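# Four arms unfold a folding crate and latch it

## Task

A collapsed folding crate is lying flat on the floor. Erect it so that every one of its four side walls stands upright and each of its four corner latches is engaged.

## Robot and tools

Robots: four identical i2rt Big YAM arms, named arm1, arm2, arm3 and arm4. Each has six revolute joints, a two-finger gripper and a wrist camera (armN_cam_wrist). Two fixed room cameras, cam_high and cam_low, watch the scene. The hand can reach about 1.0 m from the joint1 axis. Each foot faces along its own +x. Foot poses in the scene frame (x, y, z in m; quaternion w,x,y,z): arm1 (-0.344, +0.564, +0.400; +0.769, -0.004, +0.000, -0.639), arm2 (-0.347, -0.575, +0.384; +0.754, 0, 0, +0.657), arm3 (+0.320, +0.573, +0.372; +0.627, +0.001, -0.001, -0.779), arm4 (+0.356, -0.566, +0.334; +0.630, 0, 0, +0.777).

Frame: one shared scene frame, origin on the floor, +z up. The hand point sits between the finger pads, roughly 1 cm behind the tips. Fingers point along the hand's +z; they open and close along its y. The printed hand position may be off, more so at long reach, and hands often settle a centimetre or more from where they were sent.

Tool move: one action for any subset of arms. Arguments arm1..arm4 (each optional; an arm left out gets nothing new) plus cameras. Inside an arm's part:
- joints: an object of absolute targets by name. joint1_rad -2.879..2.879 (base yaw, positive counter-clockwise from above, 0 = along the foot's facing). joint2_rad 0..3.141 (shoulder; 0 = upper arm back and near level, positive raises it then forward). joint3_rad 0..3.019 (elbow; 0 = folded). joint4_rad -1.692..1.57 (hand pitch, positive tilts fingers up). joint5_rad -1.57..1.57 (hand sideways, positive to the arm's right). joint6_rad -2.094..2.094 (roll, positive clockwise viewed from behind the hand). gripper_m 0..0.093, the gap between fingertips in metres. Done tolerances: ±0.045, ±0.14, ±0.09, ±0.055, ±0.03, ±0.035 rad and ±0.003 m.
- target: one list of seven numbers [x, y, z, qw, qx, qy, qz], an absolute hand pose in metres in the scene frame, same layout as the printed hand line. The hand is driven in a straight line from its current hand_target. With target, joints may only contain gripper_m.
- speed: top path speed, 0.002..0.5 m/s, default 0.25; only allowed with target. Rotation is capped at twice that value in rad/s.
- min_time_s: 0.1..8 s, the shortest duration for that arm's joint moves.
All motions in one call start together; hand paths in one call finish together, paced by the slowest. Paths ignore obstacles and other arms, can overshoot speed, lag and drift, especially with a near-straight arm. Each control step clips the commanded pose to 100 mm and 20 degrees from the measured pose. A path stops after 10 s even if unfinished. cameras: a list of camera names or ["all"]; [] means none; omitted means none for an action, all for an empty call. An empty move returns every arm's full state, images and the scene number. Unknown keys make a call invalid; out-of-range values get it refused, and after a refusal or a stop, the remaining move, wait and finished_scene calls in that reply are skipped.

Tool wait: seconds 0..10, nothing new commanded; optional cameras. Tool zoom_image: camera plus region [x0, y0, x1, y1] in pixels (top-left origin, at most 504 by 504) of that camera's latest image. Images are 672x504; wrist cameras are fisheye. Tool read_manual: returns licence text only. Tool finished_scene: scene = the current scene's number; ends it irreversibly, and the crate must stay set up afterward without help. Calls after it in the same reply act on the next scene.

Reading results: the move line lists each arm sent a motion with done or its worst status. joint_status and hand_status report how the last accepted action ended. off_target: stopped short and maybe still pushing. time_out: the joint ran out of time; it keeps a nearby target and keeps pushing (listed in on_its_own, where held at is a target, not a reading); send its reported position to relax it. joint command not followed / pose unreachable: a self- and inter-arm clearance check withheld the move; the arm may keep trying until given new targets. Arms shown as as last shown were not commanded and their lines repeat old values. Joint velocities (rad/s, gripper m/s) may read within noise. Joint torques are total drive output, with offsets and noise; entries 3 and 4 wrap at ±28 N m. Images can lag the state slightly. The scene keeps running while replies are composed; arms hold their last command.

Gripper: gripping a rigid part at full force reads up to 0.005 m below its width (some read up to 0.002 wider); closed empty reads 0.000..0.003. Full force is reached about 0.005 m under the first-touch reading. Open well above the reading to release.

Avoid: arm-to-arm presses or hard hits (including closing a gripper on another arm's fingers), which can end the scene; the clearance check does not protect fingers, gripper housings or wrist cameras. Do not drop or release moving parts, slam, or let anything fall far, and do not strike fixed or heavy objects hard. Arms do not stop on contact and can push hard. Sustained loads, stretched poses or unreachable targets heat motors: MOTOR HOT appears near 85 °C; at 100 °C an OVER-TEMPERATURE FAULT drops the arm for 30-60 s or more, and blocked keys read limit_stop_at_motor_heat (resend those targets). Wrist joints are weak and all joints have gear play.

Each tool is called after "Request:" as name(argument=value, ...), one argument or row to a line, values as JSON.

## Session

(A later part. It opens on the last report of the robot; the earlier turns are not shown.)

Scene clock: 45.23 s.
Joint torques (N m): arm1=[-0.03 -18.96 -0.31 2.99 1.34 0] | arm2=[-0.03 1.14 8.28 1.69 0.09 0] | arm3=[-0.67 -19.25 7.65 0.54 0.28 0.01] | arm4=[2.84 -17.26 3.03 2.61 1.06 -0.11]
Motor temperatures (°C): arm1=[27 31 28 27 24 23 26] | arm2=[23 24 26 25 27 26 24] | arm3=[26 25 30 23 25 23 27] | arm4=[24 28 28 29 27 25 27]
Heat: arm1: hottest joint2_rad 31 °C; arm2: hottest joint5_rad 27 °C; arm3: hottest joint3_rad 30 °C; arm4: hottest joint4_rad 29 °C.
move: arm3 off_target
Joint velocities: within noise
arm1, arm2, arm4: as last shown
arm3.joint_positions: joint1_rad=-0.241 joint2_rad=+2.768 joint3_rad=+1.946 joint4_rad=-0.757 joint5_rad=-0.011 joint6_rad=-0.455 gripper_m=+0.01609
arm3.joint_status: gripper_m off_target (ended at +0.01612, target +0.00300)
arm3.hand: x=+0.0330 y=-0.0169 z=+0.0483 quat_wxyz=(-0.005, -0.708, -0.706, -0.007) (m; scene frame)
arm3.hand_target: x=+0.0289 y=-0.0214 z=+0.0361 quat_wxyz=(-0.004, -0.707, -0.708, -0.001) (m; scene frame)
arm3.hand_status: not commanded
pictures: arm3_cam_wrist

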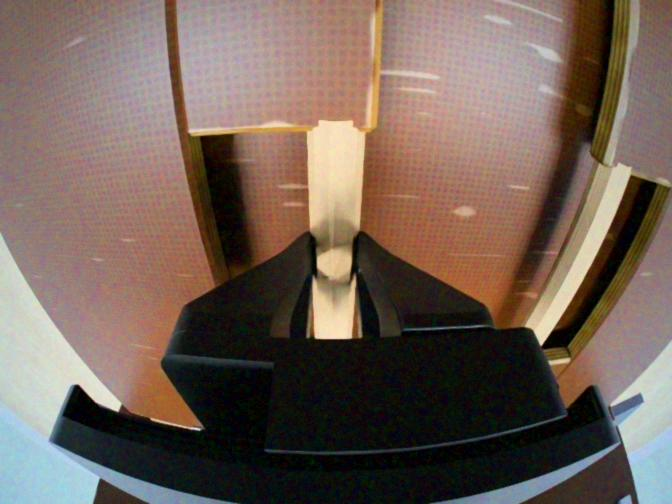

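Request:
move(
  arm3={"target": [0.050, -0.022, 0.136, -0.0616, 0.7044, 0.7044, -0.0616], "speed": 0.12},
)

Request:
move(
  arm3={"target": [0.084, -0.022, 0.196, -0.1228, 0.6964, 0.6964, -0.1228], "speed": 0.12},
)

Request:
move(
  arm3={"target": [0.127, -0.022, 0.241, -0.183, 0.683, 0.683, -0.183], "speed": 0.12},
)

Request:
move(
  arm3={"target": [0.167, -0.022, 0.266, -0.242, 0.6644, 0.6644, -0.242], "speed": 0.12},
)

Request:
move(
  arm3={"target": [0.214, -0.022, 0.281, -0.299, 0.6408, 0.6408, -0.299], "speed": 0.1},
  arm2={"target": [-0.13, -0.12, 0.48, 0, 0.707, -0.707, 0], "speed": 0.3, "joints": {"gripper_m": 0.045}},
  cameras=["cam_high", "cam_low"],
)

Scene clock: 48.90 s.
Joint torques (N m): arm1=[0.79 -19.49 -0.32 2.93 1.36 0] | arm2=[-0.09 1.03 8.28 1.68 0.09 0] | arm3=[0.26 -25 3.34 -0.44 -0.11 0.07] | arm4=[2.84 -17.26 3.03 2.62 1.06 -0.11]
Motor temperatures (°C): arm1=[27 31 28 27 24 23 26] | arm2=[23 24 26 25 27 26 24] | arm3=[26 26 30 23 25 23 27] | arm4=[24 28 28 29 27 25 27]
Heat: arm1: hottest joint2_rad 31 °C; arm2: hottest joint5_rad 27 °C; arm3: hottest joint3_rad 30 °C; arm4: hottest joint4_rad 29 °C.
move: arm3 off_target
Joint velocities: within noise
arm1, arm2, arm4: as last shown
arm3.joint_positions: joint1_rad=-0.178 joint2_rad=+2.607 joint3_rad=+1.763 joint4_rad=-0.662 joint5_rad=+0.183 joint6_rad=-0.392 gripper_m=+0.01610
arm3.joint_status: not commanded
arm3.hand: x=+0.0415 y=-0.0165 z=+0.1058 quat_wxyz=(+0.071, -0.707, -0.701, +0.064) (m; scene frame)
arm3.hand_target: x=+0.0487 y=-0.0256 z=+0.1352 quat_wxyz=(+0.064, -0.703, -0.705, +0.068) (m; scene frame)
arm3.hand_status: off_target (0.032 m and 1.2 deg from the pose sent, 0.089 m and 10.9 deg at the start)
pictures: none

Scene clock: 50.27 s.
Joint torques (N m): arm1=[0.38 -19.19 -0.18 3.08 1.18 -0.02] | arm2=[-0.09 1.08 8.29 1.68 0.09 0] | arm3=[1.08 -24.41 3.3 -1.05 0.22 0.18] | arm4=[2.43 -17.26 3.25 2.5 0.89 -0.11]
Motor temperatures (°C): arm1=[27 31 28 27 24 23 26] | arm2=[23 24 26 25 27 26 24] | arm3=[26 26 30 23 25 23 27] | arm4=[24 28 28 29 27 25 27]
Heat: arm1: hottest joint2_rad 31 °C; arm2: hottest joint5_rad 27 °C; arm3: hottest joint3_rad 30 °C; arm4: hottest joint4_rad 29 °C.
move: arm3 off_target
Joint velocities: within noise
arm1.joint_positions: joint1_rad=+0.918 joint2_rad=+2.396 joint3_rad=+0.815 joint4_rad=+0.873 joint5_rad=+0.981 joint6_rad=-0.948 gripper_m=+0.01641
arm1.joint_status: not commanded
arm1.hand: x=+0.0104 y=+0.2211 z=+0.2440 quat_wxyz=(+0.001, +0.001, -0.824, +0.567) (m; scene frame)
arm1.hand_target: x=+0.0099 y=+0.2240 z=+0.2505 quat_wxyz=(+0.002, +0.003, -0.818, +0.575) (m; scene frame)
arm1.hand_status: not commanded
arm2: as last shown
arm3.joint_positions: joint1_rad=-0.098 joint2_rad=+2.469 joint3_rad=+1.627 joint4_rad=-0.629 joint5_rad=+0.339 joint6_rad=-0.318 gripper_m=+0.01614
arm3.joint_status: not commanded
arm3.hand: x=+0.0685 y=-0.0159 z=+0.1622 quat_wxyz=(+0.127, -0.701, -0.692, +0.119) (m; scene frame)
arm3.hand_target: x=+0.0805 y=-0.0214 z=+0.1941 quat_wxyz=(+0.123, -0.696, -0.697, +0.123) (m; scene frame)
arm3.hand_status: off_target (0.038 m and 1.0 deg from the pose sent, 0.100 m and 9.1 deg at the start)
arm4.joint_positions: joint1_rad=+0.890 joint2_rad=+2.194 joint3_rad=+0.865 joint4_rad=+0.615 joint5_rad=+0.979 joint6_rad=-0.947 gripper_m=+0.01596
arm4.joint_status: not commanded
arm4.hand: x=-0.0398 y=-0.2010 z=+0.2497 quat_wxyz=(-0.563, +0.826, -0.001, +0.001) (m; scene frame)
arm4.hand_target: x=-0.0431 y=-0.2025 z=+0.2604 quat_wxyz=(-0.574, +0.819, +0.001, +0.000) (m; scene frame)
arm4.hand_status: not commanded
pictures: none

Scene clock: 51.77 s.
Joint torques (N m): arm1=[0.5 -19.02 -0.12 2.85 1.05 -0.02] | arm2=[-0.09 1.14 8.28 1.68 0.09 0] | arm3=[1.85 -23.65 3.82 -1.05 0.32 0.15] | arm4=[2.43 -17.26 3.29 2.5 0.83 -0.1]
Motor temperatures (°C): arm1=[27 31 28 27 24 23 26] | arm2=[23 24 26 25 27 26 24] | arm3=[26 26 30 23 25 23 27] | arm4=[24 28 28 29 27 25 27]
Heat: arm1: hottest joint2_rad 31 °C; arm2: hottest joint5_rad 27 °C; arm3: hottest joint3_rad 30 °C; arm4: hottest joint4_rad 29 °C.
move: arm3 off_target
Joint velocities: within noise
arm1.joint_positions: joint1_rad=+0.919 joint2_rad=+2.396 joint3_rad=+0.815 joint4_rad=+0.873 joint5_rad=+0.984 joint6_rad=-0.946 gripper_m=+0.01641
arm1.joint_status: not commanded
arm1.hand: x=+0.0105 y=+0.2216 z=+0.2442 quat_wxyz=(+0.001, +0.000, -0.823, +0.568) (m; scene frame)
arm1.hand_target: x=+0.0098 y=+0.2239 z=+0.2507 quat_wxyz=(+0.002, +0.002, -0.818, +0.575) (m; scene frame)
arm1.hand_status: not commanded
arm2: as last shown
arm3.joint_positions: joint1_rad=+0.006 joint2_rad=+2.377 joint3_rad=+1.544 joint4_rad=-0.642 joint5_rad=+0.514 joint6_rad=-0.212 gripper_m=+0.01617
arm3.joint_status: not commanded
arm3.hand: x=+0.1077 y=-0.0157 z=+0.2075 quat_wxyz=(+0.187, -0.691, -0.676, +0.176) (m; scene frame)
arm3.hand_target: x=+0.1260 y=-0.0228 z=+0.2383 quat_wxyz=(+0.181, -0.683, -0.684, +0.181) (m; scene frame)
arm3.hand_status: off_target (0.039 m and 1.6 deg from the pose sent, 0.098 m and 10.0 deg at the start)
arm4.joint_positions: joint1_rad=+0.892 joint2_rad=+2.194 joint3_rad=+0.863 joint4_rad=+0.615 joint5_rad=+0.981 joint6_rad=-0.947 gripper_m=+0.01596
arm4.joint_status: not commanded
arm4.hand: x=-0.0395 y=-0.2019 z=+0.2495 quat_wxyz=(-0.563, +0.826, -0.001, +0.002) (m; scene frame)
arm4.hand_target: x=-0.0433 y=-0.2033 z=+0.2602 quat_wxyz=(-0.574, +0.819, +0.002, +0.000) (m; scene frame)
arm4.hand_status: not commanded
pictures: none

Scene clock: 53.20 s.
Joint torques (N m): arm1=[0.15 -18.9 -0.2 2.81 1.1 -0.01] | arm2=[-0.15 1.08 8.28 1.68 0.09 0] | arm3=[2.49 -23.77 3.92 -1.01 0.57 0.19] | arm4=[2.43 -17.26 3.29 2.5 0.8 -0.11]
Motor temperatures (°C): arm1=[27 31 28 27 24 23 26] | arm2=[23 24 26 25 27 26 24] | arm3=[26 26 30 23 25 23 27] | arm4=[24 28 28 29 27 25 27]
Heat: arm1: hottest joint2_rad 31 °C; arm2: hottest joint5_rad 27 °C; arm3: hottest joint3_rad 30 °C; arm4: hottest joint4_rad 29 °C.
move: arm3 off_target
Joint velocities: within noise
arm1, arm2: as last shown
arm1.hand_target: x=+0.0099 y=+0.2237 z=+0.2508 quat_wxyz=(+0.002, +0.002, -0.818, +0.575) (m; scene frame)
arm3.joint_positions: joint1_rad=+0.112 joint2_rad=+2.351 joint3_rad=+1.521 joint4_rad=-0.693 joint5_rad=+0.700 joint6_rad=-0.090 gripper_m=+0.01611
arm3.joint_status: not commanded
arm3.hand: x=+0.1464 y=-0.0159 z=+0.2343 quat_wxyz=(+0.249, -0.675, -0.654, +0.234) (m; scene frame)
arm3.hand_target: x=+0.1662 y=-0.0230 z=+0.2646 quat_wxyz=(+0.241, -0.666, -0.663, +0.243) (m; scene frame)
arm3.hand_status: off_target (0.038 m and 2.1 deg from the pose sent, 0.084 m and 10.4 deg at the start)
arm4.joint_positions: joint1_rad=+0.892 joint2_rad=+2.194 joint3_rad=+0.863 joint4_rad=+0.615 joint5_rad=+0.982 joint6_rad=-0.947 gripper_m=+0.01596
arm4.joint_status: not commanded
arm4.hand: x=-0.0393 y=-0.2018 z=+0.2497 quat_wxyz=(-0.564, +0.826, -0.001, +0.002) (m; scene frame)
arm4.hand_target: x=-0.0432 y=-0.2033 z=+0.2602 quat_wxyz=(-0.574, +0.819, +0.001, +0.000) (m; scene frame)
arm4.hand_status: not commanded
pictures: none

Scene clock: 55.93 s.
Joint torques (N m): arm1=[0.26 -19.55 -0.01 3.04 1.08 0.01] | arm2=[-0.85 -17.32 9.48 -0.06 -0.15 -0.14] | arm3=[2.26 -21.54 5.74 -2.17 0.97 0.15] | arm4=[2.37 -17.26 3.33 2.5 0.79 -0.11]
Motor temperatures (°C): arm1=[27 31 28 27 24 23 26] | arm2=[23 24 27 25 27 26 24] | arm3=[26 27 30 23 26 23 27] | arm4=[24 28 28 29 27 25 27]
Heat: arm1: hottest joint2_rad 31 °C; arm2: hottest joint3_rad 27 °C; arm3: hottest joint3_rad 30 °C; arm4: hottest joint4_rad 29 °C.
move: arm2 off_target; arm3 off_target
Joint velocities: within noise
arm1.joint_positions: joint1_rad=+0.921 joint2_rad=+2.396 joint3_rad=+0.815 joint4_rad=+0.873 joint5_rad=+0.984 joint6_rad=-0.946 gripper_m=+0.01641
arm1.joint_status: not commanded
arm1.hand: x=+0.0110 y=+0.2221 z=+0.2442 quat_wxyz=(+0.000, +0.001, -0.823, +0.568) (m; scene frame)
arm1.hand_target: x=+0.0105 y=+0.2241 z=+0.2508 quat_wxyz=(+0.001, +0.002, -0.818, +0.575) (m; scene frame)
arm1.hand_status: not commanded
arm2.joint_positions: joint1_rad=-0.293 joint2_rad=+1.745 joint3_rad=+1.292 joint4_rad=-1.167 joint5_rad=+0.005 joint6_rad=-0.429 gripper_m=+0.04513
arm2.joint_status: all done
arm2.hand: x=-0.1431 y=-0.1339 z=+0.4615 quat_wxyz=(+0.021, +0.707, -0.707, +0.011) (m; scene frame)
arm2.hand_target: x=-0.1330 y=-0.1213 z=+0.4780 quat_wxyz=(+0.004, +0.707, -0.707, +0.003) (m; scene frame)
arm2.hand_status: off_target (0.027 m and 2.7 deg from the pose sent, 0.496 m and 59.2 deg at the start)
arm3.joint_positions: joint1_rad=+0.232 joint2_rad=+2.351 joint3_rad=+1.521 joint4_rad=-0.782 joint5_rad=+0.867 joint6_rad=+0.064 gripper_m=+0.01605
arm3.joint_status: not commanded
arm3.hand: x=+0.1971 y=-0.0152 z=+0.2548 quat_wxyz=(+0.298, -0.651, -0.633, +0.295) (m; scene frame)
arm3.hand_target: x=+0.2129 y=-0.0227 z=+0.2802 quat_wxyz=(+0.299, -0.640, -0.641, +0.300) (m; scene frame)
arm3.hand_status: off_target (0.032 m and 1.6 deg from the pose sent, 0.082 m and 10.3 deg at the start)
arm4: as last shown
arm4.hand_target: x=-0.0434 y=-0.2032 z=+0.2603 quat_wxyz=(-0.574, +0.819, +0.001, +0.000) (m; scene frame)
pictures: cam_high, cam_low

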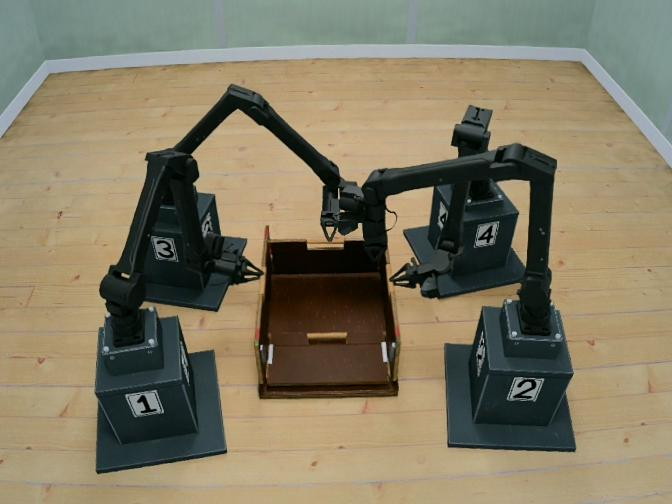

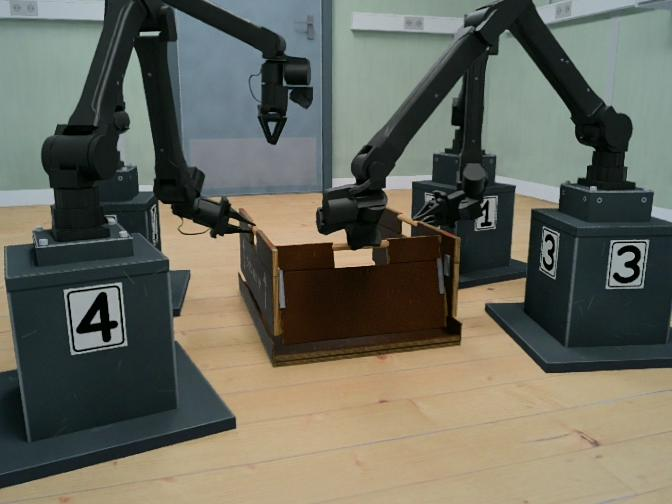

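Request:
move(
  arm3={"target": [0.257, -0.020, 0.287, -0.3264, 0.627, 0.627, -0.3264], "speed": 0.07},
  arm2={"target": [-0.070, 0.032, 0.13, 0, 0.709, -0.705, 0], "speed": 0.3},
  cameras=["arm2_cam_wrist"],
)

Request:
move(
  arm3={"target": [0.29, -0.018, 0.288, -0.34, 0.62, 0.62, -0.34], "speed": 0.05},
  cameras=["arm2_cam_wrist", "cam_high", "cam_low"],
)

Request:
zoom_image(
  camera="cam_high",
  region=[240, 205, 430, 405],
)

Scene clock: 59.83 s.
Joint torques (N m): arm1=[-0.15 -19.31 0.18 2.71 1 -0.03] | arm2=[0.26 -25.11 7.58 -0.01 -0.15 -0.06] | arm3=[3.43 -20.54 6.45 -3.06 1.13 0.34] | arm4=[2.37 -17.26 3.48 2.48 0.67 -0.1]
Motor temperatures (°C): arm1=[27 31 28 27 24 23 26] | arm2=[23 24 27 25 27 26 24] | arm3=[26 27 30 23 26 23 28] | arm4=[24 28 27 29 27 25 27]
Heat: arm1: hottest joint2_rad 31 °C; arm2: hottest joint3_rad 27 °C; arm3: hottest joint3_rad 30 °C; arm4: hottest joint4_rad 29 °C.
move: arm2 off_target; arm3 off_target
Joint velocities: within noise
arm1.joint_positions: joint1_rad=+0.922 joint2_rad=+2.396 joint3_rad=+0.810 joint4_rad=+0.874 joint5_rad=+0.985 joint6_rad=-0.946 gripper_m=+0.01641
arm1.joint_status: not commanded
arm1.hand: x=+0.0094 y=+0.2235 z=+0.2440 quat_wxyz=(+0.002, +0.002, -0.823, +0.568) (m; scene frame)
arm1.hand_target: x=+0.0099 y=+0.2239 z=+0.2506 quat_wxyz=(+0.002, +0.002, -0.818, +0.575) (m; scene frame)
arm1.hand_status: not commanded
arm2.joint_positions: joint1_rad=-0.293 joint2_rad=+2.636 joint3_rad=+1.845 joint4_rad=-0.808 joint5_rad=+0.002 joint6_rad=-0.429 gripper_m=+0.04513
arm2.joint_status: not commanded
arm2.hand: x=-0.0761 y=+0.0133 z=+0.1194 quat_wxyz=(+0.012, +0.707, -0.707, +0.006) (m; scene frame)
arm2.hand_target: x=-0.0721 y=+0.0295 z=+0.1298 quat_wxyz=(+0.000, +0.709, -0.705, +0.000) (m; scene frame)
arm2.hand_status: off_target (0.022 m and 1.6 deg from the pose sent, 0.378 m and 2.8 deg at the start)
arm3.joint_positions: joint1_rad=+0.296 joint2_rad=+2.380 joint3_rad=+1.561 joint4_rad=-0.909 joint5_rad=+0.939 joint6_rad=+0.199 gripper_m=+0.01602
arm3.joint_status: not commanded
arm3.hand: x=+0.2266 y=-0.0119 z=+0.2604 quat_wxyz=(+0.327, -0.642, -0.617, +0.317) (m; scene frame)
arm3.hand_target: x=+0.2553 y=-0.0201 z=+0.2854 quat_wxyz=(+0.327, -0.625, -0.629, +0.326) (m; scene frame)
arm3.hand_status: off_target (0.041 m and 2.3 deg from the pose sent, 0.068 m and 5.7 deg at the start)
arm4.joint_positions: joint1_rad=+0.890 joint2_rad=+2.194 joint3_rad=+0.862 joint4_rad=+0.615 joint5_rad=+0.985 joint6_rad=-0.947 gripper_m=+0.01596
arm4.joint_status: not commanded
arm4.hand: x=-0.0376 y=-0.2015 z=+0.2496 quat_wxyz=(-0.564, +0.826, -0.002, +0.004) (m; scene frame)
arm4.hand_target: x=-0.0431 y=-0.2025 z=+0.2604 quat_wxyz=(-0.574, +0.819, +0.001, +0.000) (m; scene frame)
arm4.hand_status: not commanded
pictures: arm2_cam_wrist

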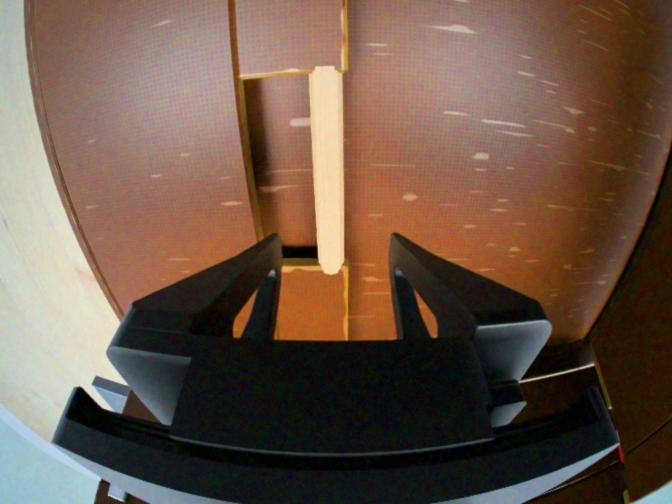

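Scene clock: 61.30 s.
Joint torques (N m): arm1=[-0.32 -18.84 0.23 2.74 0.99 0] | arm2=[0.26 -25.58 7.62 -0.05 -0.15 -0.06] | arm3=[3.49 -21.25 6.5 -3.3 0.9 0.31] | arm4=[2.43 -17.2 3.47 2.48 0.61 -0.1]
Motor temperatures (°C): arm1=[27 31 28 27 24 23 26] | arm2=[23 25 27 25 27 26 24] | arm3=[26 27 30 24 26 23 28] | arm4=[24 28 27 29 27 25 27]
Heat: arm1: hottest joint2_rad 31 °C; arm2: hottest joint3_rad 27 °C; arm3: hottest joint3_rad 30 °C; arm4: hottest joint4_rad 29 °C.
move: arm3 off_target
Joint velocities: within noise
arm1.joint_positions: joint1_rad=+0.922 joint2_rad=+2.396 joint3_rad=+0.808 joint4_rad=+0.874 joint5_rad=+0.985 joint6_rad=-0.946 gripper_m=+0.01641
arm1.joint_status: not commanded
arm1.hand: x=+0.0088 y=+0.2239 z=+0.2438 quat_wxyz=(+0.002, +0.002, -0.824, +0.567) (m; scene frame)
arm1.hand_target: x=+0.0095 y=+0.2240 z=+0.2505 quat_wxyz=(+0.002, +0.002, -0.819, +0.574) (m; scene frame)
arm1.hand_status: not commanded
arm2: as last shown
arm3.joint_positions: joint1_rad=+0.367 joint2_rad=+2.412 joint3_rad=+1.610 joint4_rad=-1.035 joint5_rad=+0.970 joint6_rad=+0.328 gripper_m=+0.01602
arm3.joint_status: not commanded
arm3.hand: x=+0.2641 y=-0.0112 z=+0.2627 quat_wxyz=(+0.339, -0.633, -0.611, +0.333) (m; scene frame)
arm3.hand_target: x=+0.2898 y=-0.0186 z=+0.2871 quat_wxyz=(+0.339, -0.619, -0.621, +0.341) (m; scene frame)
arm3.hand_status: off_target (0.037 m and 2.0 deg from the pose sent, 0.069 m and 3.9 deg at the start)
arm4.joint_positions: joint1_rad=+0.890 joint2_rad=+2.194 joint3_rad=+0.862 joint4_rad=+0.615 joint5_rad=+0.987 joint6_rad=-0.947 gripper_m=+0.01596
arm4.joint_status: not commanded
arm4.hand: x=-0.0374 y=-0.2014 z=+0.2498 quat_wxyz=(-0.565, +0.825, -0.002, +0.005) (m; scene frame)
arm4.hand_target: x=-0.0432 y=-0.2025 z=+0.2603 quat_wxyz=(-0.574, +0.819, +0.001, +0.000) (m; scene frame)
arm4.hand_status: not commanded
pictures: arm2_cam_wrist, cam_high, cam_low

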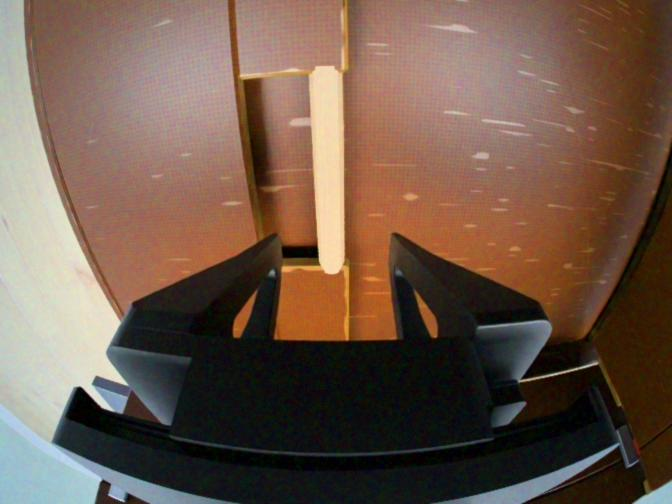

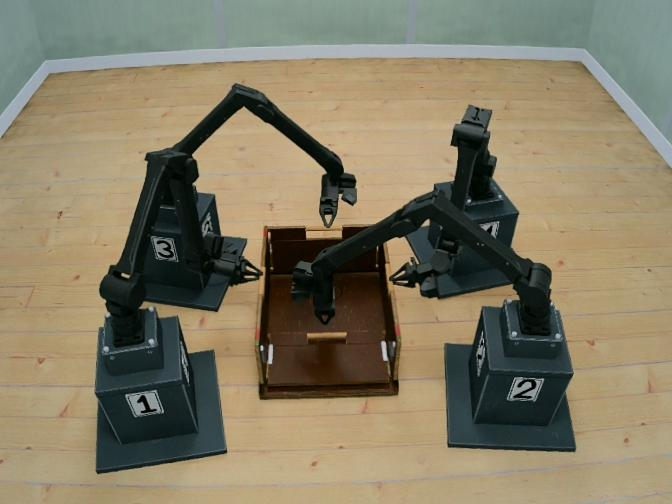

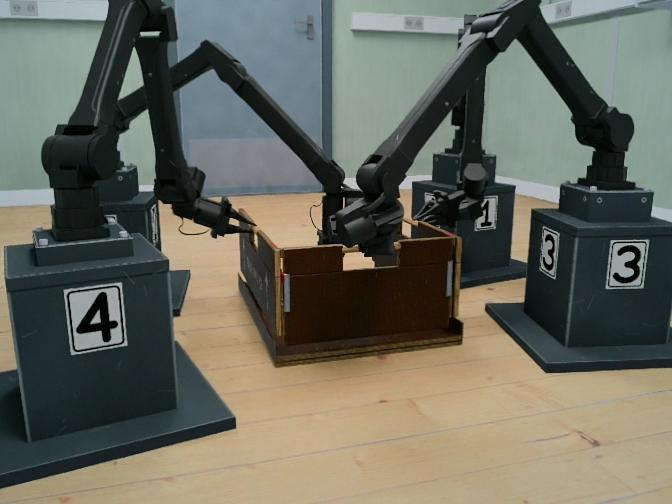

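Scaled by 2.520 from the camera's 672x504 image, which has a finer 960x720 frame.

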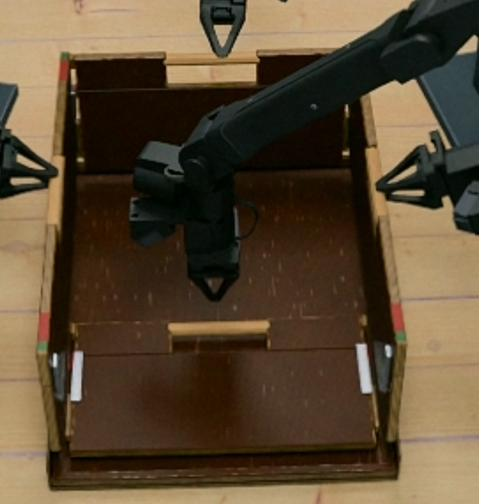

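Request:
move(
  arm3={"target": [0.320, -0.016, 0.288, -0.34, 0.62, 0.62, -0.34], "speed": 0.05},
  arm2={"target": [-0.076, 0.041, 0.036, 0, 0.709, -0.705, 0], "speed": 0.12},
  cameras=["arm2_cam_wrist", "arm3_cam_wrist"],
)

Scene clock: 64.27 s.
Joint torques (N m): arm1=[0.32 -18.9 0.24 2.81 0.99 0] | arm2=[0.85 -25.52 7.45 0.44 -0.15 0.06] | arm3=[6.95 -21.07 6.23 -3.81 0.42 0.53] | arm4=[2.43 -17.2 3.47 2.48 0.61 -0.11]
Motor temperatures (°C): arm1=[27 31 28 27 24 23 26] | arm2=[23 25 27 25 27 26 24] | arm3=[26 27 30 24 26 23 28] | arm4=[24 28 27 29 27 25 27]
Heat: arm1: hottest joint2_rad 31 °C; arm2: hottest joint3_rad 27 °C; arm3: hottest joint3_rad 30 °C; arm4: hottest joint4_rad 29 °C.
move: arm2 off_target; arm3 off_target
Joint velocities: within noise
arm1, arm4: as last shown
arm2.joint_positions: joint1_rad=-0.293 joint2_rad=+2.849 joint3_rad=+2.024 joint4_rad=-0.780 joint5_rad=+0.002 joint6_rad=-0.429 gripper_m=+0.04513
arm2.joint_status: not commanded
arm2.hand: x=-0.0730 y=+0.0199 z=+0.0307 quat_wxyz=(+0.015, +0.707, -0.707, +0.007) (m; scene frame)
arm2.hand_target: x=-0.0725 y=+0.0380 z=+0.0358 quat_wxyz=(+0.000, +0.708, -0.707, +0.000) (m; scene frame)
arm2.hand_status: off_target (0.022 m and 2.0 deg from the pose sent, 0.088 m and 1.6 deg at the start)
arm3.joint_positions: joint1_rad=+0.367 joint2_rad=+2.433 joint3_rad=+1.647 joint4_rad=-1.104 joint5_rad=+0.971 joint6_rad=+0.386 gripper_m=+0.01602
arm3.joint_status: not commanded
arm3.hand: x=+0.2639 y=-0.0109 z=+0.2626 quat_wxyz=(+0.349, -0.640, -0.600, +0.330) (m; scene frame)
arm3.hand_target: x=+0.3161 y=-0.0153 z=+0.2865 quat_wxyz=(+0.340, -0.619, -0.620, +0.341) (m; scene frame)
arm3.hand_status: off_target (0.062 m and 3.6 deg from the pose sent, 0.062 m and 2.0 deg at the start)
pictures: arm2_cam_wrist, arm3_cam_wrist

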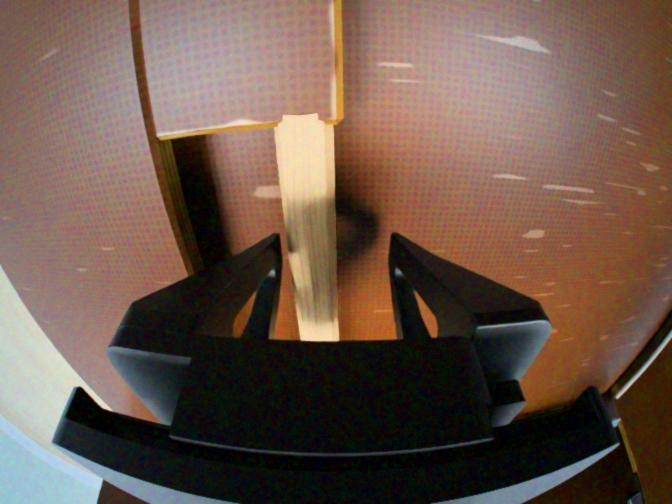

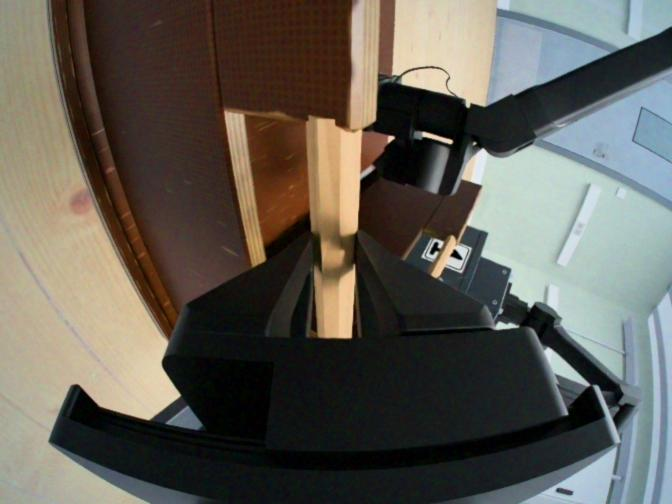

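Request:
move(
  arm2={"target": [-0.084, 0.041, 0.037, 0, 0.709, -0.705, 0], "speed": 0.06},
  arm3={"target": [0.280, -0.016, 0.280, -0.34, 0.62, 0.62, -0.34], "speed": 0.06},
)

Request:
move(
  arm2={"joints": {"gripper_m": 0.003}},
  cameras=["arm2_cam_wrist"],
)

Scene clock: 67.13 s.
Joint torques (N m): arm1=[0.03 -19.43 0.29 2.84 0.95 0] | arm2=[0.44 -26.29 6.52 0.66 -0.13 0.06] | arm3=[1.73 -21.89 3.77 -0.21 0.55 -0.04] | arm4=[2.43 -17.2 3.47 2.48 0.61 -0.1]
Motor temperatures (°C): arm1=[27 31 28 27 24 23 26] | arm2=[23 25 27 24 27 26 24] | arm3=[26 27 30 24 26 23 28] | arm4=[24 28 27 29 27 25 27]
Heat: arm1: hottest joint2_rad 31 °C; arm2: hottest joint3_rad 27 °C; arm3: hottest joint3_rad 30 °C; arm4: hottest joint4_rad 29 °C.
move: arm2 off_target; arm3 off_target
Joint velocities: within noise
arm1, arm4: as last shown
arm2.joint_positions: joint1_rad=-0.267 joint2_rad=+2.849 joint3_rad=+2.024 joint4_rad=-0.780 joint5_rad=+0.001 joint6_rad=-0.423 gripper_m=+0.04513
arm2.joint_status: not commanded
arm2.hand: x=-0.0889 y=+0.0269 z=+0.0307 quat_wxyz=(+0.015, +0.714, -0.700, +0.007) (m; scene frame)
arm2.hand_target: x=-0.0877 y=+0.0423 z=+0.0372 quat_wxyz=(+0.000, +0.713, -0.701, -0.001) (m; scene frame)
arm2.hand_status: off_target (0.016 m and 2.1 deg from the pose sent, 0.025 m and 2.0 deg at the start)
arm3.joint_positions: joint1_rad=+0.368 joint2_rad=+2.430 joint3_rad=+1.633 joint4_rad=-1.075 joint5_rad=+0.983 joint6_rad=+0.351 gripper_m=+0.01601
arm3.joint_status: not commanded
arm3.hand: x=+0.2636 y=-0.0112 z=+0.2615 quat_wxyz=(+0.351, -0.630, -0.608, +0.334) (m; scene frame)
arm3.hand_target: x=+0.2804 y=-0.0163 z=+0.2794 quat_wxyz=(+0.338, -0.623, -0.617, +0.342) (m; scene frame)
arm3.hand_status: off_target (0.025 m and 2.3 deg from the pose sent, 0.024 m and 3.6 deg at the start)
pictures: none

Scene clock: 67.87 s.
Joint torques (N m): arm1=[0.21 -19.25 0.34 2.92 0.96 -0.01] | arm2=[0.73 -26.29 6.52 0.39 -0.22 0.07] | arm3=[1.79 -22.53 3.73 -0.09 0.57 0.01] | arm4=[2.43 -17.26 3.47 2.48 0.62 -0.11]
Motor temperatures (°C): arm1=[27 32 28 27 24 23 26] | arm2=[23 25 27 24 27 26 24] | arm3=[26 27 30 24 26 23 28] | arm4=[24 28 27 29 27 25 28]
Heat: arm1: hottest joint2_rad 32 °C; arm2: hottest joint3_rad 27 °C; arm3: hottest joint3_rad 30 °C; arm4: hottest joint4_rad 29 °C.
move: arm2 off_target
Joint velocities: within noise
arm1, arm4: as last shown
arm2.joint_positions: joint1_rad=-0.276 joint2_rad=+2.849 joint3_rad=+2.024 joint4_rad=-0.771 joint5_rad=+0.004 joint6_rad=-0.423 gripper_m=+0.01690
arm2.joint_status: gripper_m off_target (ended at +0.01694, target +0.00300)
arm2.hand: x=-0.0820 y=+0.0264 z=+0.0306 quat_wxyz=(+0.011, +0.711, -0.703, +0.006) (m; scene frame)
arm2.hand_target: x=-0.0836 y=+0.0410 z=+0.0372 quat_wxyz=(-0.001, +0.711, -0.703, +0.000) (m; scene frame)
arm2.hand_status: not commanded
arm3.joint_positions: joint1_rad=+0.368 joint2_rad=+2.430 joint3_rad=+1.633 joint4_rad=-1.075 joint5_rad=+0.983 joint6_rad=+0.349 gripper_m=+0.01601
arm3.joint_status: not commanded
arm3.hand: x=+0.2636 y=-0.0112 z=+0.2615 quat_wxyz=(+0.351, -0.629, -0.608, +0.333) (m; scene frame)
arm3.hand_target: x=+0.2804 y=-0.0163 z=+0.2794 quat_wxyz=(+0.339, -0.622, -0.618, +0.341) (m; scene frame)
arm3.hand_status: not commanded
pictures: arm2_cam_wrist

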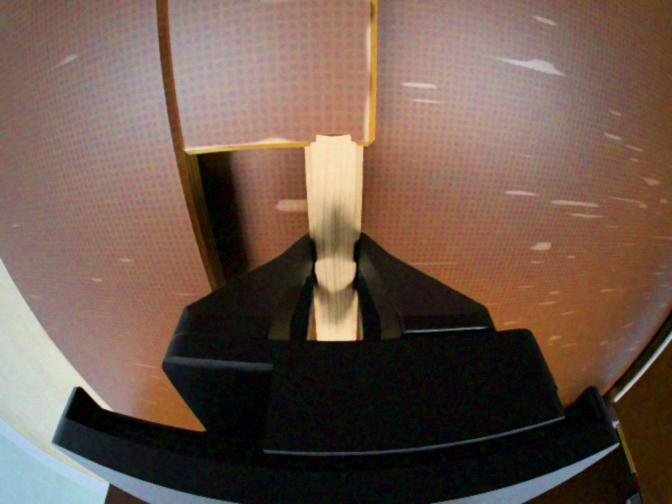

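Request:
move(
  arm2={"target": [-0.094, 0.040, 0.116, -0.0616, 0.7044, -0.7044, 0.0616], "speed": 0.12},
)

Request:
move(
  arm2={"target": [-0.129, 0.040, 0.171, -0.1228, 0.6964, -0.6964, 0.1228], "speed": 0.12},
)

Request:
move(
  arm2={"target": [-0.174, 0.040, 0.215, -0.183, 0.683, -0.683, 0.183], "speed": 0.12},
)

Request:
move(
  arm2={"target": [-0.221, 0.039, 0.245, -0.242, 0.6644, -0.6644, 0.242], "speed": 0.12},
)

Request:
move(
  arm2={"target": [-0.268, 0.038, 0.262, -0.299, 0.6408, -0.6408, 0.299], "speed": 0.1},
)

Request:
move(
  arm2={"target": [-0.308, 0.038, 0.268, -0.3264, 0.627, -0.627, 0.3264], "speed": 0.07},
)

Request:
move(
  arm2={"target": [-0.340, 0.038, 0.269, -0.34, 0.62, -0.62, 0.34], "speed": 0.06},
  cameras=["arm2_cam_wrist", "cam_high", "cam_low"],
)

Request:
zoom_image(
  camera="cam_high",
  region=[240, 205, 430, 405],
)

Scene clock: 71.97 s.
Joint torques (N m): arm1=[0.38 -19.08 0.23 2.84 0.97 0] | arm2=[0.97 -30.97 3.78 -0.51 -0.31 0.27] | arm3=[1.49 -21.83 3.88 -0.09 0.58 -0.06] | arm4=[2.43 -17.26 3.47 2.48 0.61 -0.1]
Motor temperatures (°C): arm1=[27 32 28 27 24 23 26] | arm2=[23 26 27 24 27 26 25] | arm3=[26 28 29 24 26 23 28] | arm4=[24 28 27 29 27 25 28]
Heat: arm1: hottest joint2_rad 32 °C; arm2: hottest joint3_rad 27 °C; arm3: hottest joint3_rad 29 °C; arm4: hottest joint4_rad 29 °C.
move: arm2 off_target
Joint velocities: within noise
arm1, arm3, arm4: as last shown
arm2.joint_positions: joint1_rad=-0.226 joint2_rad=+2.711 joint3_rad=+1.854 joint4_rad=-0.671 joint5_rad=+0.174 joint6_rad=-0.377 gripper_m=+0.01691
arm2.joint_status: not commanded
arm2.hand: x=-0.0860 y=+0.0264 z=+0.0773 quat_wxyz=(-0.055, +0.708, -0.700, +0.071) (m; scene frame)
arm2.hand_target: x=-0.0906 y=+0.0420 z=+0.1144 quat_wxyz=(-0.065, +0.703, -0.705, +0.061) (m; scene frame)
arm2.hand_status: off_target (0.042 m and 1.5 deg from the pose sent, 0.087 m and 10.4 deg at the start)
pictures: none

Scene clock: 73.30 s.
Joint torques (N m): arm1=[0.38 -19.14 0.29 2.88 0.96 0.01] | arm2=[2.61 -29.68 3.88 -0.55 -0.45 0.42] | arm3=[1.85 -21.95 3.64 -0.14 0.58 -0.03] | arm4=[2.43 -17.26 3.47 2.5 0.61 -0.11]
Motor temperatures (°C): arm1=[27 32 28 27 24 23 26] | arm2=[23 26 27 24 27 26 25] | arm3=[26 28 29 24 26 23 28] | arm4=[24 28 27 29 27 25 28]
Heat: arm1: hottest joint2_rad 32 °C; arm2: hottest joint3_rad 27 °C; arm3: hottest joint3_rad 29 °C; arm4: hottest joint4_rad 29 °C.
move: arm2 off_target
Joint velocities: within noise
arm1, arm3, arm4: as last shown
arm2.joint_positions: joint1_rad=-0.146 joint2_rad=+2.567 joint3_rad=+1.710 joint4_rad=-0.640 joint5_rad=+0.353 joint6_rad=-0.303 gripper_m=+0.01694
arm2.joint_status: not commanded
arm2.hand: x=-0.1089 y=+0.0265 z=+0.1384 quat_wxyz=(-0.115, +0.698, -0.693, +0.138) (m; scene frame)
arm2.hand_target: x=-0.1278 y=+0.0407 z=+0.1697 quat_wxyz=(-0.123, +0.696, -0.696, +0.123) (m; scene frame)
arm2.hand_status: off_target (0.041 m and 2.0 deg from the pose sent, 0.104 m and 9.9 deg at the start)
pictures: none

Scene clock: 74.70 s.
Joint torques (N m): arm1=[-0.26 -19.49 0.32 2.7 0.98 0] | arm2=[3.43 -28.04 4.53 -0.54 -0.39 0.47] | arm3=[1.85 -22.48 3.79 -0.13 0.58 0.01] | arm4=[2.43 -17.26 3.47 2.48 0.61 -0.11]
Motor temperatures (°C): arm1=[27 32 28 27 24 23 26] | arm2=[23 26 27 24 27 26 25] | arm3=[26 28 29 24 26 23 28] | arm4=[24 28 27 29 27 25 28]
Heat: arm1: hottest joint2_rad 32 °C; arm2: hottest joint3_rad 27 °C; arm3: hottest joint3_rad 29 °C; arm4: hottest joint4_rad 29 °C.
move: arm2 off_target
Joint velocities: within noise
arm1, arm3, arm4: as last shown
arm2.joint_positions: joint1_rad=-0.043 joint2_rad=+2.470 joint3_rad=+1.624 joint4_rad=-0.660 joint5_rad=+0.534 joint6_rad=-0.200 gripper_m=+0.01698
arm2.joint_status: not commanded
arm2.hand: x=-0.1468 y=+0.0269 z=+0.1879 quat_wxyz=(-0.174, +0.683, -0.680, +0.201) (m; scene frame)
arm2.hand_target: x=-0.1724 y=+0.0406 z=+0.2135 quat_wxyz=(-0.183, +0.683, -0.683, +0.183) (m; scene frame)
arm2.hand_status: off_target (0.041 m and 2.4 deg from the pose sent, 0.101 m and 9.6 deg at the start)
pictures: none

Scene clock: 76.13 s.
Joint torques (N m): arm1=[0.5 -19.08 0.27 2.8 0.98 -0.02] | arm2=[3.25 -27.05 4.97 -0.36 -0.39 0.44] | arm3=[1.55 -22.24 3.63 -0.21 0.57 0] | arm4=[2.43 -17.2 3.47 2.48 0.61 -0.11]
Motor temperatures (°C): arm1=[27 32 28 27 24 23 26] | arm2=[23 26 27 24 27 26 25] | arm3=[26 28 29 24 26 23 28] | arm4=[24 28 27 29 27 25 28]
Heat: arm1: hottest joint2_rad 32 °C; arm2: hottest joint3_rad 27 °C; arm3: hottest joint3_rad 29 °C; arm4: hottest joint4_rad 29 °C.
move: arm2 off_target
Joint velocities: within noise
arm1, arm3, arm4: as last shown
arm2.joint_positions: joint1_rad=+0.076 joint2_rad=+2.430 joint3_rad=+1.599 joint4_rad=-0.742 joint5_rad=+0.719 joint6_rad=-0.067 gripper_m=+0.01676
arm2.joint_status: not commanded
arm2.hand: x=-0.1953 y=+0.0270 z=+0.2235 quat_wxyz=(-0.232, +0.664, -0.659, +0.265) (m; scene frame)
arm2.hand_target: x=-0.2206 y=+0.0394 z=+0.2446 quat_wxyz=(-0.242, +0.665, -0.663, +0.242) (m; scene frame)
arm2.hand_status: off_target (0.036 m and 2.9 deg from the pose sent, 0.094 m and 9.5 deg at the start)
pictures: none

Scene clock: 77.77 s.
Joint torques (N m): arm1=[0.38 -19.19 0.17 2.69 0.95 0.02] | arm2=[2.49 -25.29 6.52 -1.14 0.22 0.45] | arm3=[1.73 -22.01 3.69 -0.34 0.57 -0.01] | arm4=[2.43 -17.26 3.52 2.5 0.6 -0.11]
Motor temperatures (°C): arm1=[27 32 28 27 24 23 26] | arm2=[23 27 27 24 27 26 25] | arm3=[26 28 29 23 26 23 28] | arm4=[24 28 27 29 27 25 28]
Heat: arm1: hottest joint2_rad 32 °C; arm2: hottest joint2_rad 27 °C; arm3: hottest joint3_rad 29 °C; arm4: hottest joint4_rad 29 °C.
move: arm2 off_target
Joint velocities: within noise
arm1.joint_positions: joint1_rad=+0.922 joint2_rad=+2.396 joint3_rad=+0.808 joint4_rad=+0.874 joint5_rad=+0.985 joint6_rad=-0.946 gripper_m=+0.01641
arm1.joint_status: not commanded
arm1.hand: x=+0.0088 y=+0.2239 z=+0.2438 quat_wxyz=(+0.002, +0.002, -0.824, +0.567) (m; scene frame)
arm1.hand_target: x=+0.0095 y=+0.2240 z=+0.2505 quat_wxyz=(+0.002, +0.002, -0.819, +0.574) (m; scene frame)
arm1.hand_status: not commanded
arm2.joint_positions: joint1_rad=+0.195 joint2_rad=+2.438 joint3_rad=+1.619 joint4_rad=-0.861 joint5_rad=+0.873 joint6_rad=+0.100 gripper_m=+0.01676
arm2.joint_status: not commanded
arm2.hand: x=-0.2476 y=+0.0268 z=+0.2445 quat_wxyz=(-0.290, +0.643, -0.637, +0.312) (m; scene frame)
arm2.hand_target: x=-0.2669 y=+0.0381 z=+0.2614 quat_wxyz=(-0.298, +0.641, -0.641, +0.298) (m; scene frame)
arm2.hand_status: off_target (0.029 m and 1.9 deg from the pose sent, 0.083 m and 9.3 deg at the start)
arm3: as last shown
arm4.joint_positions: joint1_rad=+0.890 joint2_rad=+2.194 joint3_rad=+0.860 joint4_rad=+0.615 joint5_rad=+0.987 joint6_rad=-0.947 gripper_m=+0.01596
arm4.joint_status: not commanded
arm4.hand: x=-0.0367 y=-0.2018 z=+0.2494 quat_wxyz=(-0.564, +0.826, -0.002, +0.005) (m; scene frame)
arm4.hand_target: x=-0.0428 y=-0.2027 z=+0.2601 quat_wxyz=(-0.574, +0.819, +0.001, +0.000) (m; scene frame)
arm4.hand_status: not commanded
pictures: none

Scene clock: 79.27 s.
Joint torques (N m): arm1=[0.38 -19.31 0.18 2.82 1 0.03] | arm2=[3.96 -26.17 6.42 -1.46 0 0.48] | arm3=[1.61 -21.83 3.85 -0.23 0.54 0] | arm4=[2.43 -17.2 3.52 2.48 0.6 -0.11]
Motor temperatures (°C): arm1=[27 32 28 27 24 23 26] | arm2=[23 27 27 24 27 26 25] | arm3=[26 28 29 23 26 23 28] | arm4=[24 28 27 29 27 25 28]
Heat: arm1: hottest joint2_rad 32 °C; arm2: hottest joint2_rad 27 °C; arm3: hottest joint3_rad 29 °C; arm4: hottest joint4_rad 29 °C.
move: arm2 off_target
Joint velocities: within noise
arm1, arm3, arm4: as last shown
arm2.joint_positions: joint1_rad=+0.259 joint2_rad=+2.486 joint3_rad=+1.688 joint4_rad=-1.010 joint5_rad=+0.956 joint6_rad=+0.245 gripper_m=+0.01677
arm2.joint_status: not commanded
arm2.hand: x=-0.2771 y=+0.0272 z=+0.2493 quat_wxyz=(-0.318, +0.625, -0.624, +0.345) (m; scene frame)
arm2.hand_target: x=-0.3072 y=+0.0381 z=+0.2678 quat_wxyz=(-0.328, +0.628, -0.626, +0.327) (m; scene frame)
arm2.hand_status: off_target (0.038 m and 2.4 deg from the pose sent, 0.066 m and 5.0 deg at the start)
pictures: none

Scene clock: 80.60 s.
Joint torques (N m): arm1=[0.38 -19.02 0.14 2.82 0.98 -0.01] | arm2=[5.36 -25.52 6.72 -1.44 -0.15 0.52] | arm3=[1.79 -21.71 3.79 -0.06 0.55 -0.02] | arm4=[2.43 -17.26 3.52 2.48 0.6 -0.11]
Motor temperatures (°C): arm1=[27 32 28 27 24 23 26] | arm2=[23 27 27 24 27 26 25] | arm3=[26 28 29 23 26 23 28] | arm4=[24 28 27 29 27 25 28]
Heat: arm1: hottest joint2_rad 32 °C; arm2: hottest joint2_rad 27 °C; arm3: hottest joint3_rad 29 °C; arm4: hottest joint4_rad 29 °C.
move: arm2 off_target
Joint velocities: within noise
arm1.joint_positions: joint1_rad=+0.922 joint2_rad=+2.396 joint3_rad=+0.808 joint4_rad=+0.874 joint5_rad=+0.987 joint6_rad=-0.946 gripper_m=+0.01640
arm1.joint_status: not commanded
arm1.hand: x=+0.0085 y=+0.2238 z=+0.2440 quat_wxyz=(+0.003, +0.002, -0.823, +0.568) (m; scene frame)
arm1.hand_target: x=+0.0094 y=+0.2240 z=+0.2505 quat_wxyz=(+0.002, +0.002, -0.819, +0.574) (m; scene frame)
arm1.hand_status: not commanded
arm2.joint_positions: joint1_rad=+0.299 joint2_rad=+2.524 joint3_rad=+1.749 joint4_rad=-1.134 joint5_rad=+0.981 joint6_rad=+0.353 gripper_m=+0.01678
arm2.joint_status: not commanded
arm2.hand: x=-0.2983 y=+0.0269 z=+0.2506 quat_wxyz=(-0.327, +0.614, -0.620, +0.362) (m; scene frame)
arm2.hand_target: x=-0.3387 y=+0.0373 z=+0.2684 quat_wxyz=(-0.340, +0.621, -0.620, +0.339) (m; scene frame)
arm2.hand_status: off_target (0.047 m and 3.0 deg from the pose sent, 0.067 m and 2.7 deg at the start)
arm3.joint_positions: joint1_rad=+0.368 joint2_rad=+2.430 joint3_rad=+1.633 joint4_rad=-1.075 joint5_rad=+0.985 joint6_rad=+0.349 gripper_m=+0.01601
arm3.joint_status: not commanded
arm3.hand: x=+0.2635 y=-0.0113 z=+0.2617 quat_wxyz=(+0.351, -0.629, -0.608, +0.334) (m; scene frame)
arm3.hand_target: x=+0.2803 y=-0.0164 z=+0.2795 quat_wxyz=(+0.339, -0.622, -0.618, +0.342) (m; scene frame)
arm3.hand_status: not commanded
arm4: as last shown
pictures: arm2_cam_wrist, cam_high, cam_low

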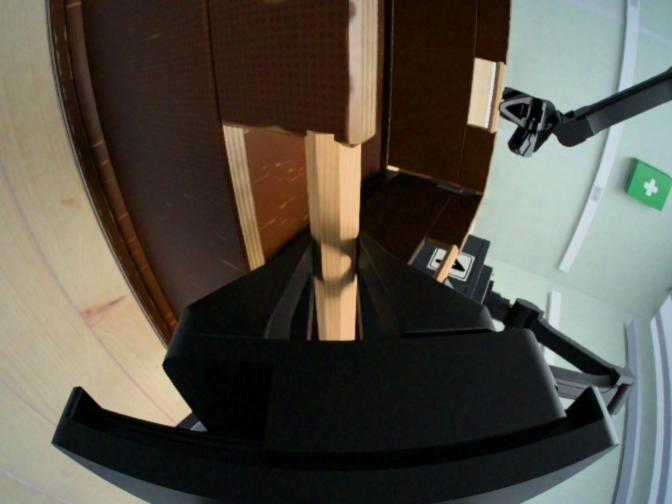

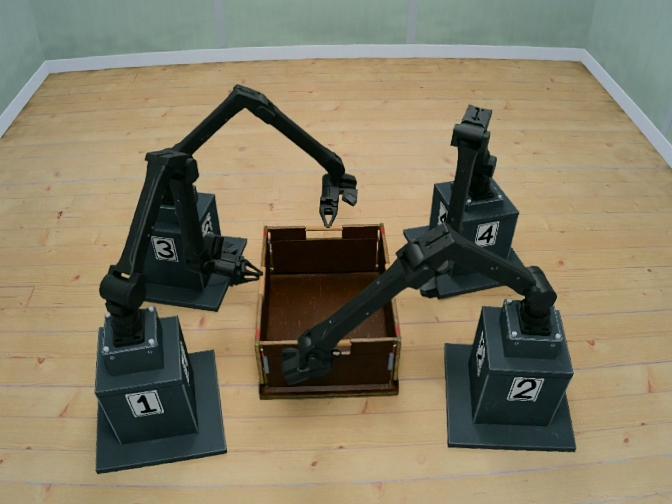

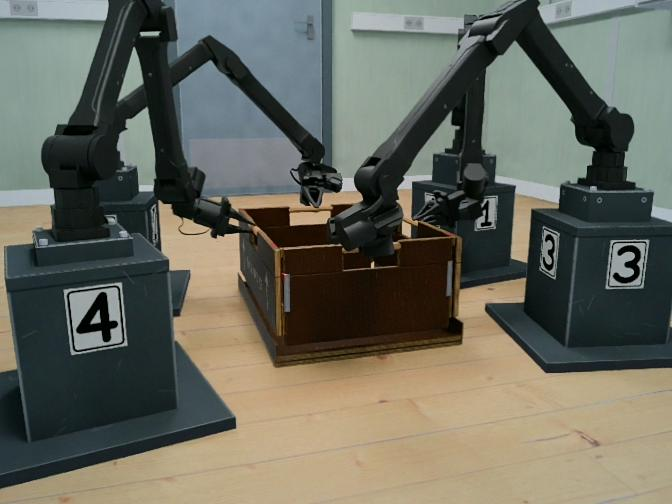

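Scaled by 2.520 from the camera's 672x504 image, which has a finer 960x720 frame.

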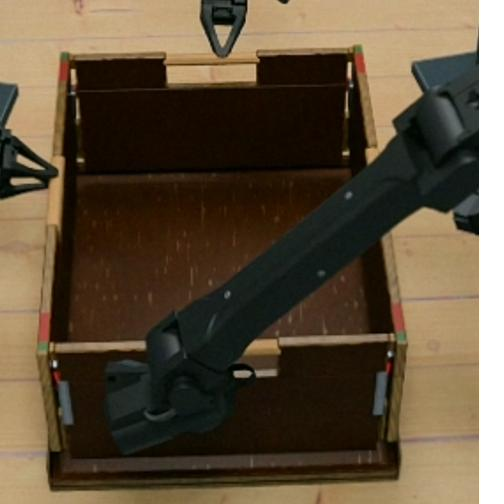

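Request:
move(
  arm2={"target": [-0.375, 0.037, 0.270, -0.34, 0.62, -0.62, 0.34], "speed": 0.06},
)

Request:
move(
  arm2={"target": [-0.312, 0.037, 0.266, -0.34, 0.62, -0.62, 0.34], "speed": 0.08},
  cameras=["cam_high", "cam_low"],
)

Request:
zoom_image(
  camera="cam_high",
  region=[240, 315, 340, 405],
)

Request:
zoom_image(
  camera="cam_high",
  region=[350, 315, 420, 405],
)

Request:
zoom_image(
  camera="cam_high",
  region=[240, 210, 410, 290],
)

Scene clock: 83.60 s.
Joint torques (N m): arm1=[0.73 -19.37 0.38 2.85 0.93 -0.01] | arm2=[9.82 -26.58 6.53 -1.89 -0.81 0.79] | arm3=[2.08 -22.01 3.82 -0.2 0.51 0.02] | arm4=[2.43 -17.2 3.52 2.48 0.6 -0.1]
Motor temperatures (°C): arm1=[27 32 28 27 24 23 26] | arm2=[23 28 27 24 27 26 25] | arm3=[26 28 29 23 26 23 28] | arm4=[24 28 27 29 27 25 28]
Heat: arm1: hottest joint2_rad 32 °C; arm2: hottest joint2_rad 28 °C; arm3: hottest joint3_rad 29 °C; arm4: hottest joint4_rad 29 °C.
move: arm2 off_target
Joint velocities: within noise
arm1, arm3, arm4: as last shown
arm2.joint_positions: joint1_rad=+0.300 joint2_rad=+2.549 joint3_rad=+1.795 joint4_rad=-1.213 joint5_rad=+0.978 joint6_rad=+0.410 gripper_m=+0.01678
arm2.joint_status: not commanded
arm2.hand: x=-0.2996 y=+0.0273 z=+0.2510 quat_wxyz=(-0.322, +0.605, -0.626, +0.372) (m; scene frame)
arm2.hand_target: x=-0.3717 y=+0.0346 z=+0.2689 quat_wxyz=(-0.340, +0.622, -0.619, +0.338) (m; scene frame)
arm2.hand_status: off_target (0.078 m and 4.6 deg from the pose sent, 0.080 m and 3.0 deg at the start)
pictures: none

Scene clock: 85.03 s.
Joint torques (N m): arm1=[0.32 -18.96 0.21 2.85 0.94 -0.01] | arm2=[1.49 -26.87 4.81 0.21 -0.09 0.07] | arm3=[2.08 -22.18 3.7 -0.17 0.53 -0.05] | arm4=[2.43 -17.26 3.52 2.48 0.6 -0.11]
Motor temperatures (°C): arm1=[27 32 28 27 24 23 26] | arm2=[23 28 27 24 27 26 25] | arm3=[26 28 29 23 26 23 28] | arm4=[24 28 27 29 27 25 28]
Heat: arm1: hottest joint2_rad 32 °C; arm2: hottest joint2_rad 28 °C; arm3: hottest joint3_rad 29 °C; arm4: hottest joint4_rad 29 °C.
move: arm2 off_target
Joint velocities: within noise
arm1, arm3, arm4: as last shown
arm2.joint_positions: joint1_rad=+0.300 joint2_rad=+2.521 joint3_rad=+1.736 joint4_rad=-1.110 joint5_rad=+0.993 joint6_rad=+0.334 gripper_m=+0.01678
arm2.joint_status: not commanded
arm2.hand: x=-0.2980 y=+0.0266 z=+0.2496 quat_wxyz=(-0.332, +0.618, -0.614, +0.362) (m; scene frame)
arm2.hand_target: x=-0.3117 y=+0.0362 z=+0.2655 quat_wxyz=(-0.339, +0.620, -0.620, +0.341) (m; scene frame)
arm2.hand_status: off_target (0.024 m and 2.8 deg from the pose sent, 0.022 m and 4.6 deg at the start)
pictures: cam_high, cam_low

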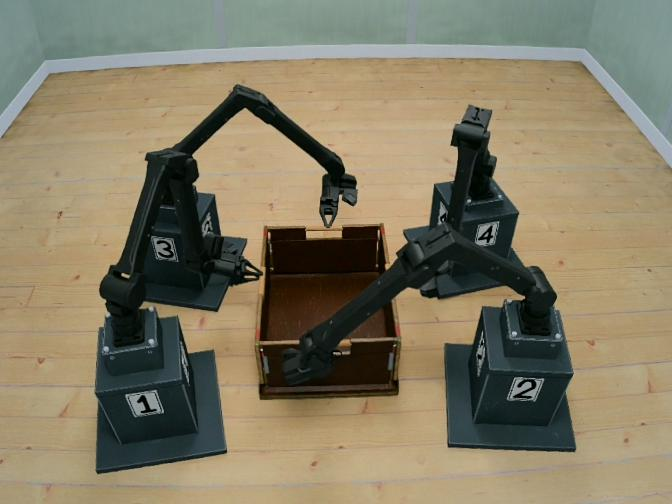

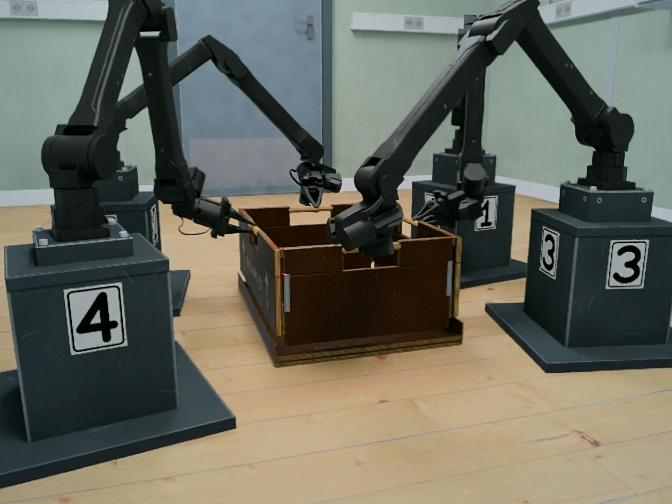

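Scaled by 5.040 from the camera's 672x504 image, which has a finer 960x720 frame.

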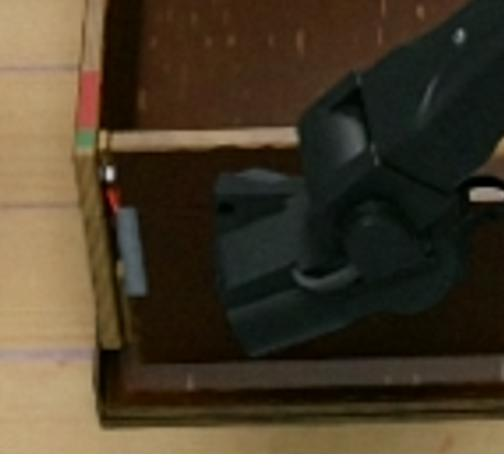

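Scaled by 5.600 from the camera's 672x504 image, which has a finer 960x720 frame.

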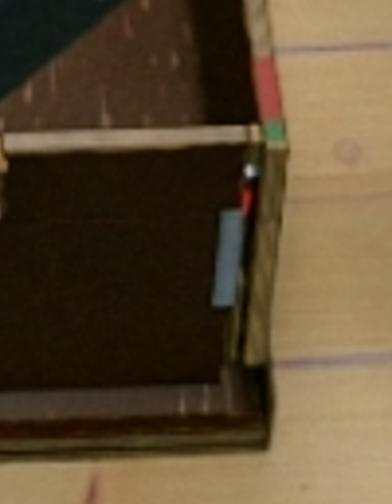

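Scaled by 2.965 from the camera's 672x504 image, which has a finer 960x720 frame.

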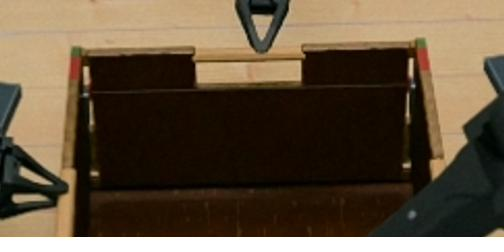

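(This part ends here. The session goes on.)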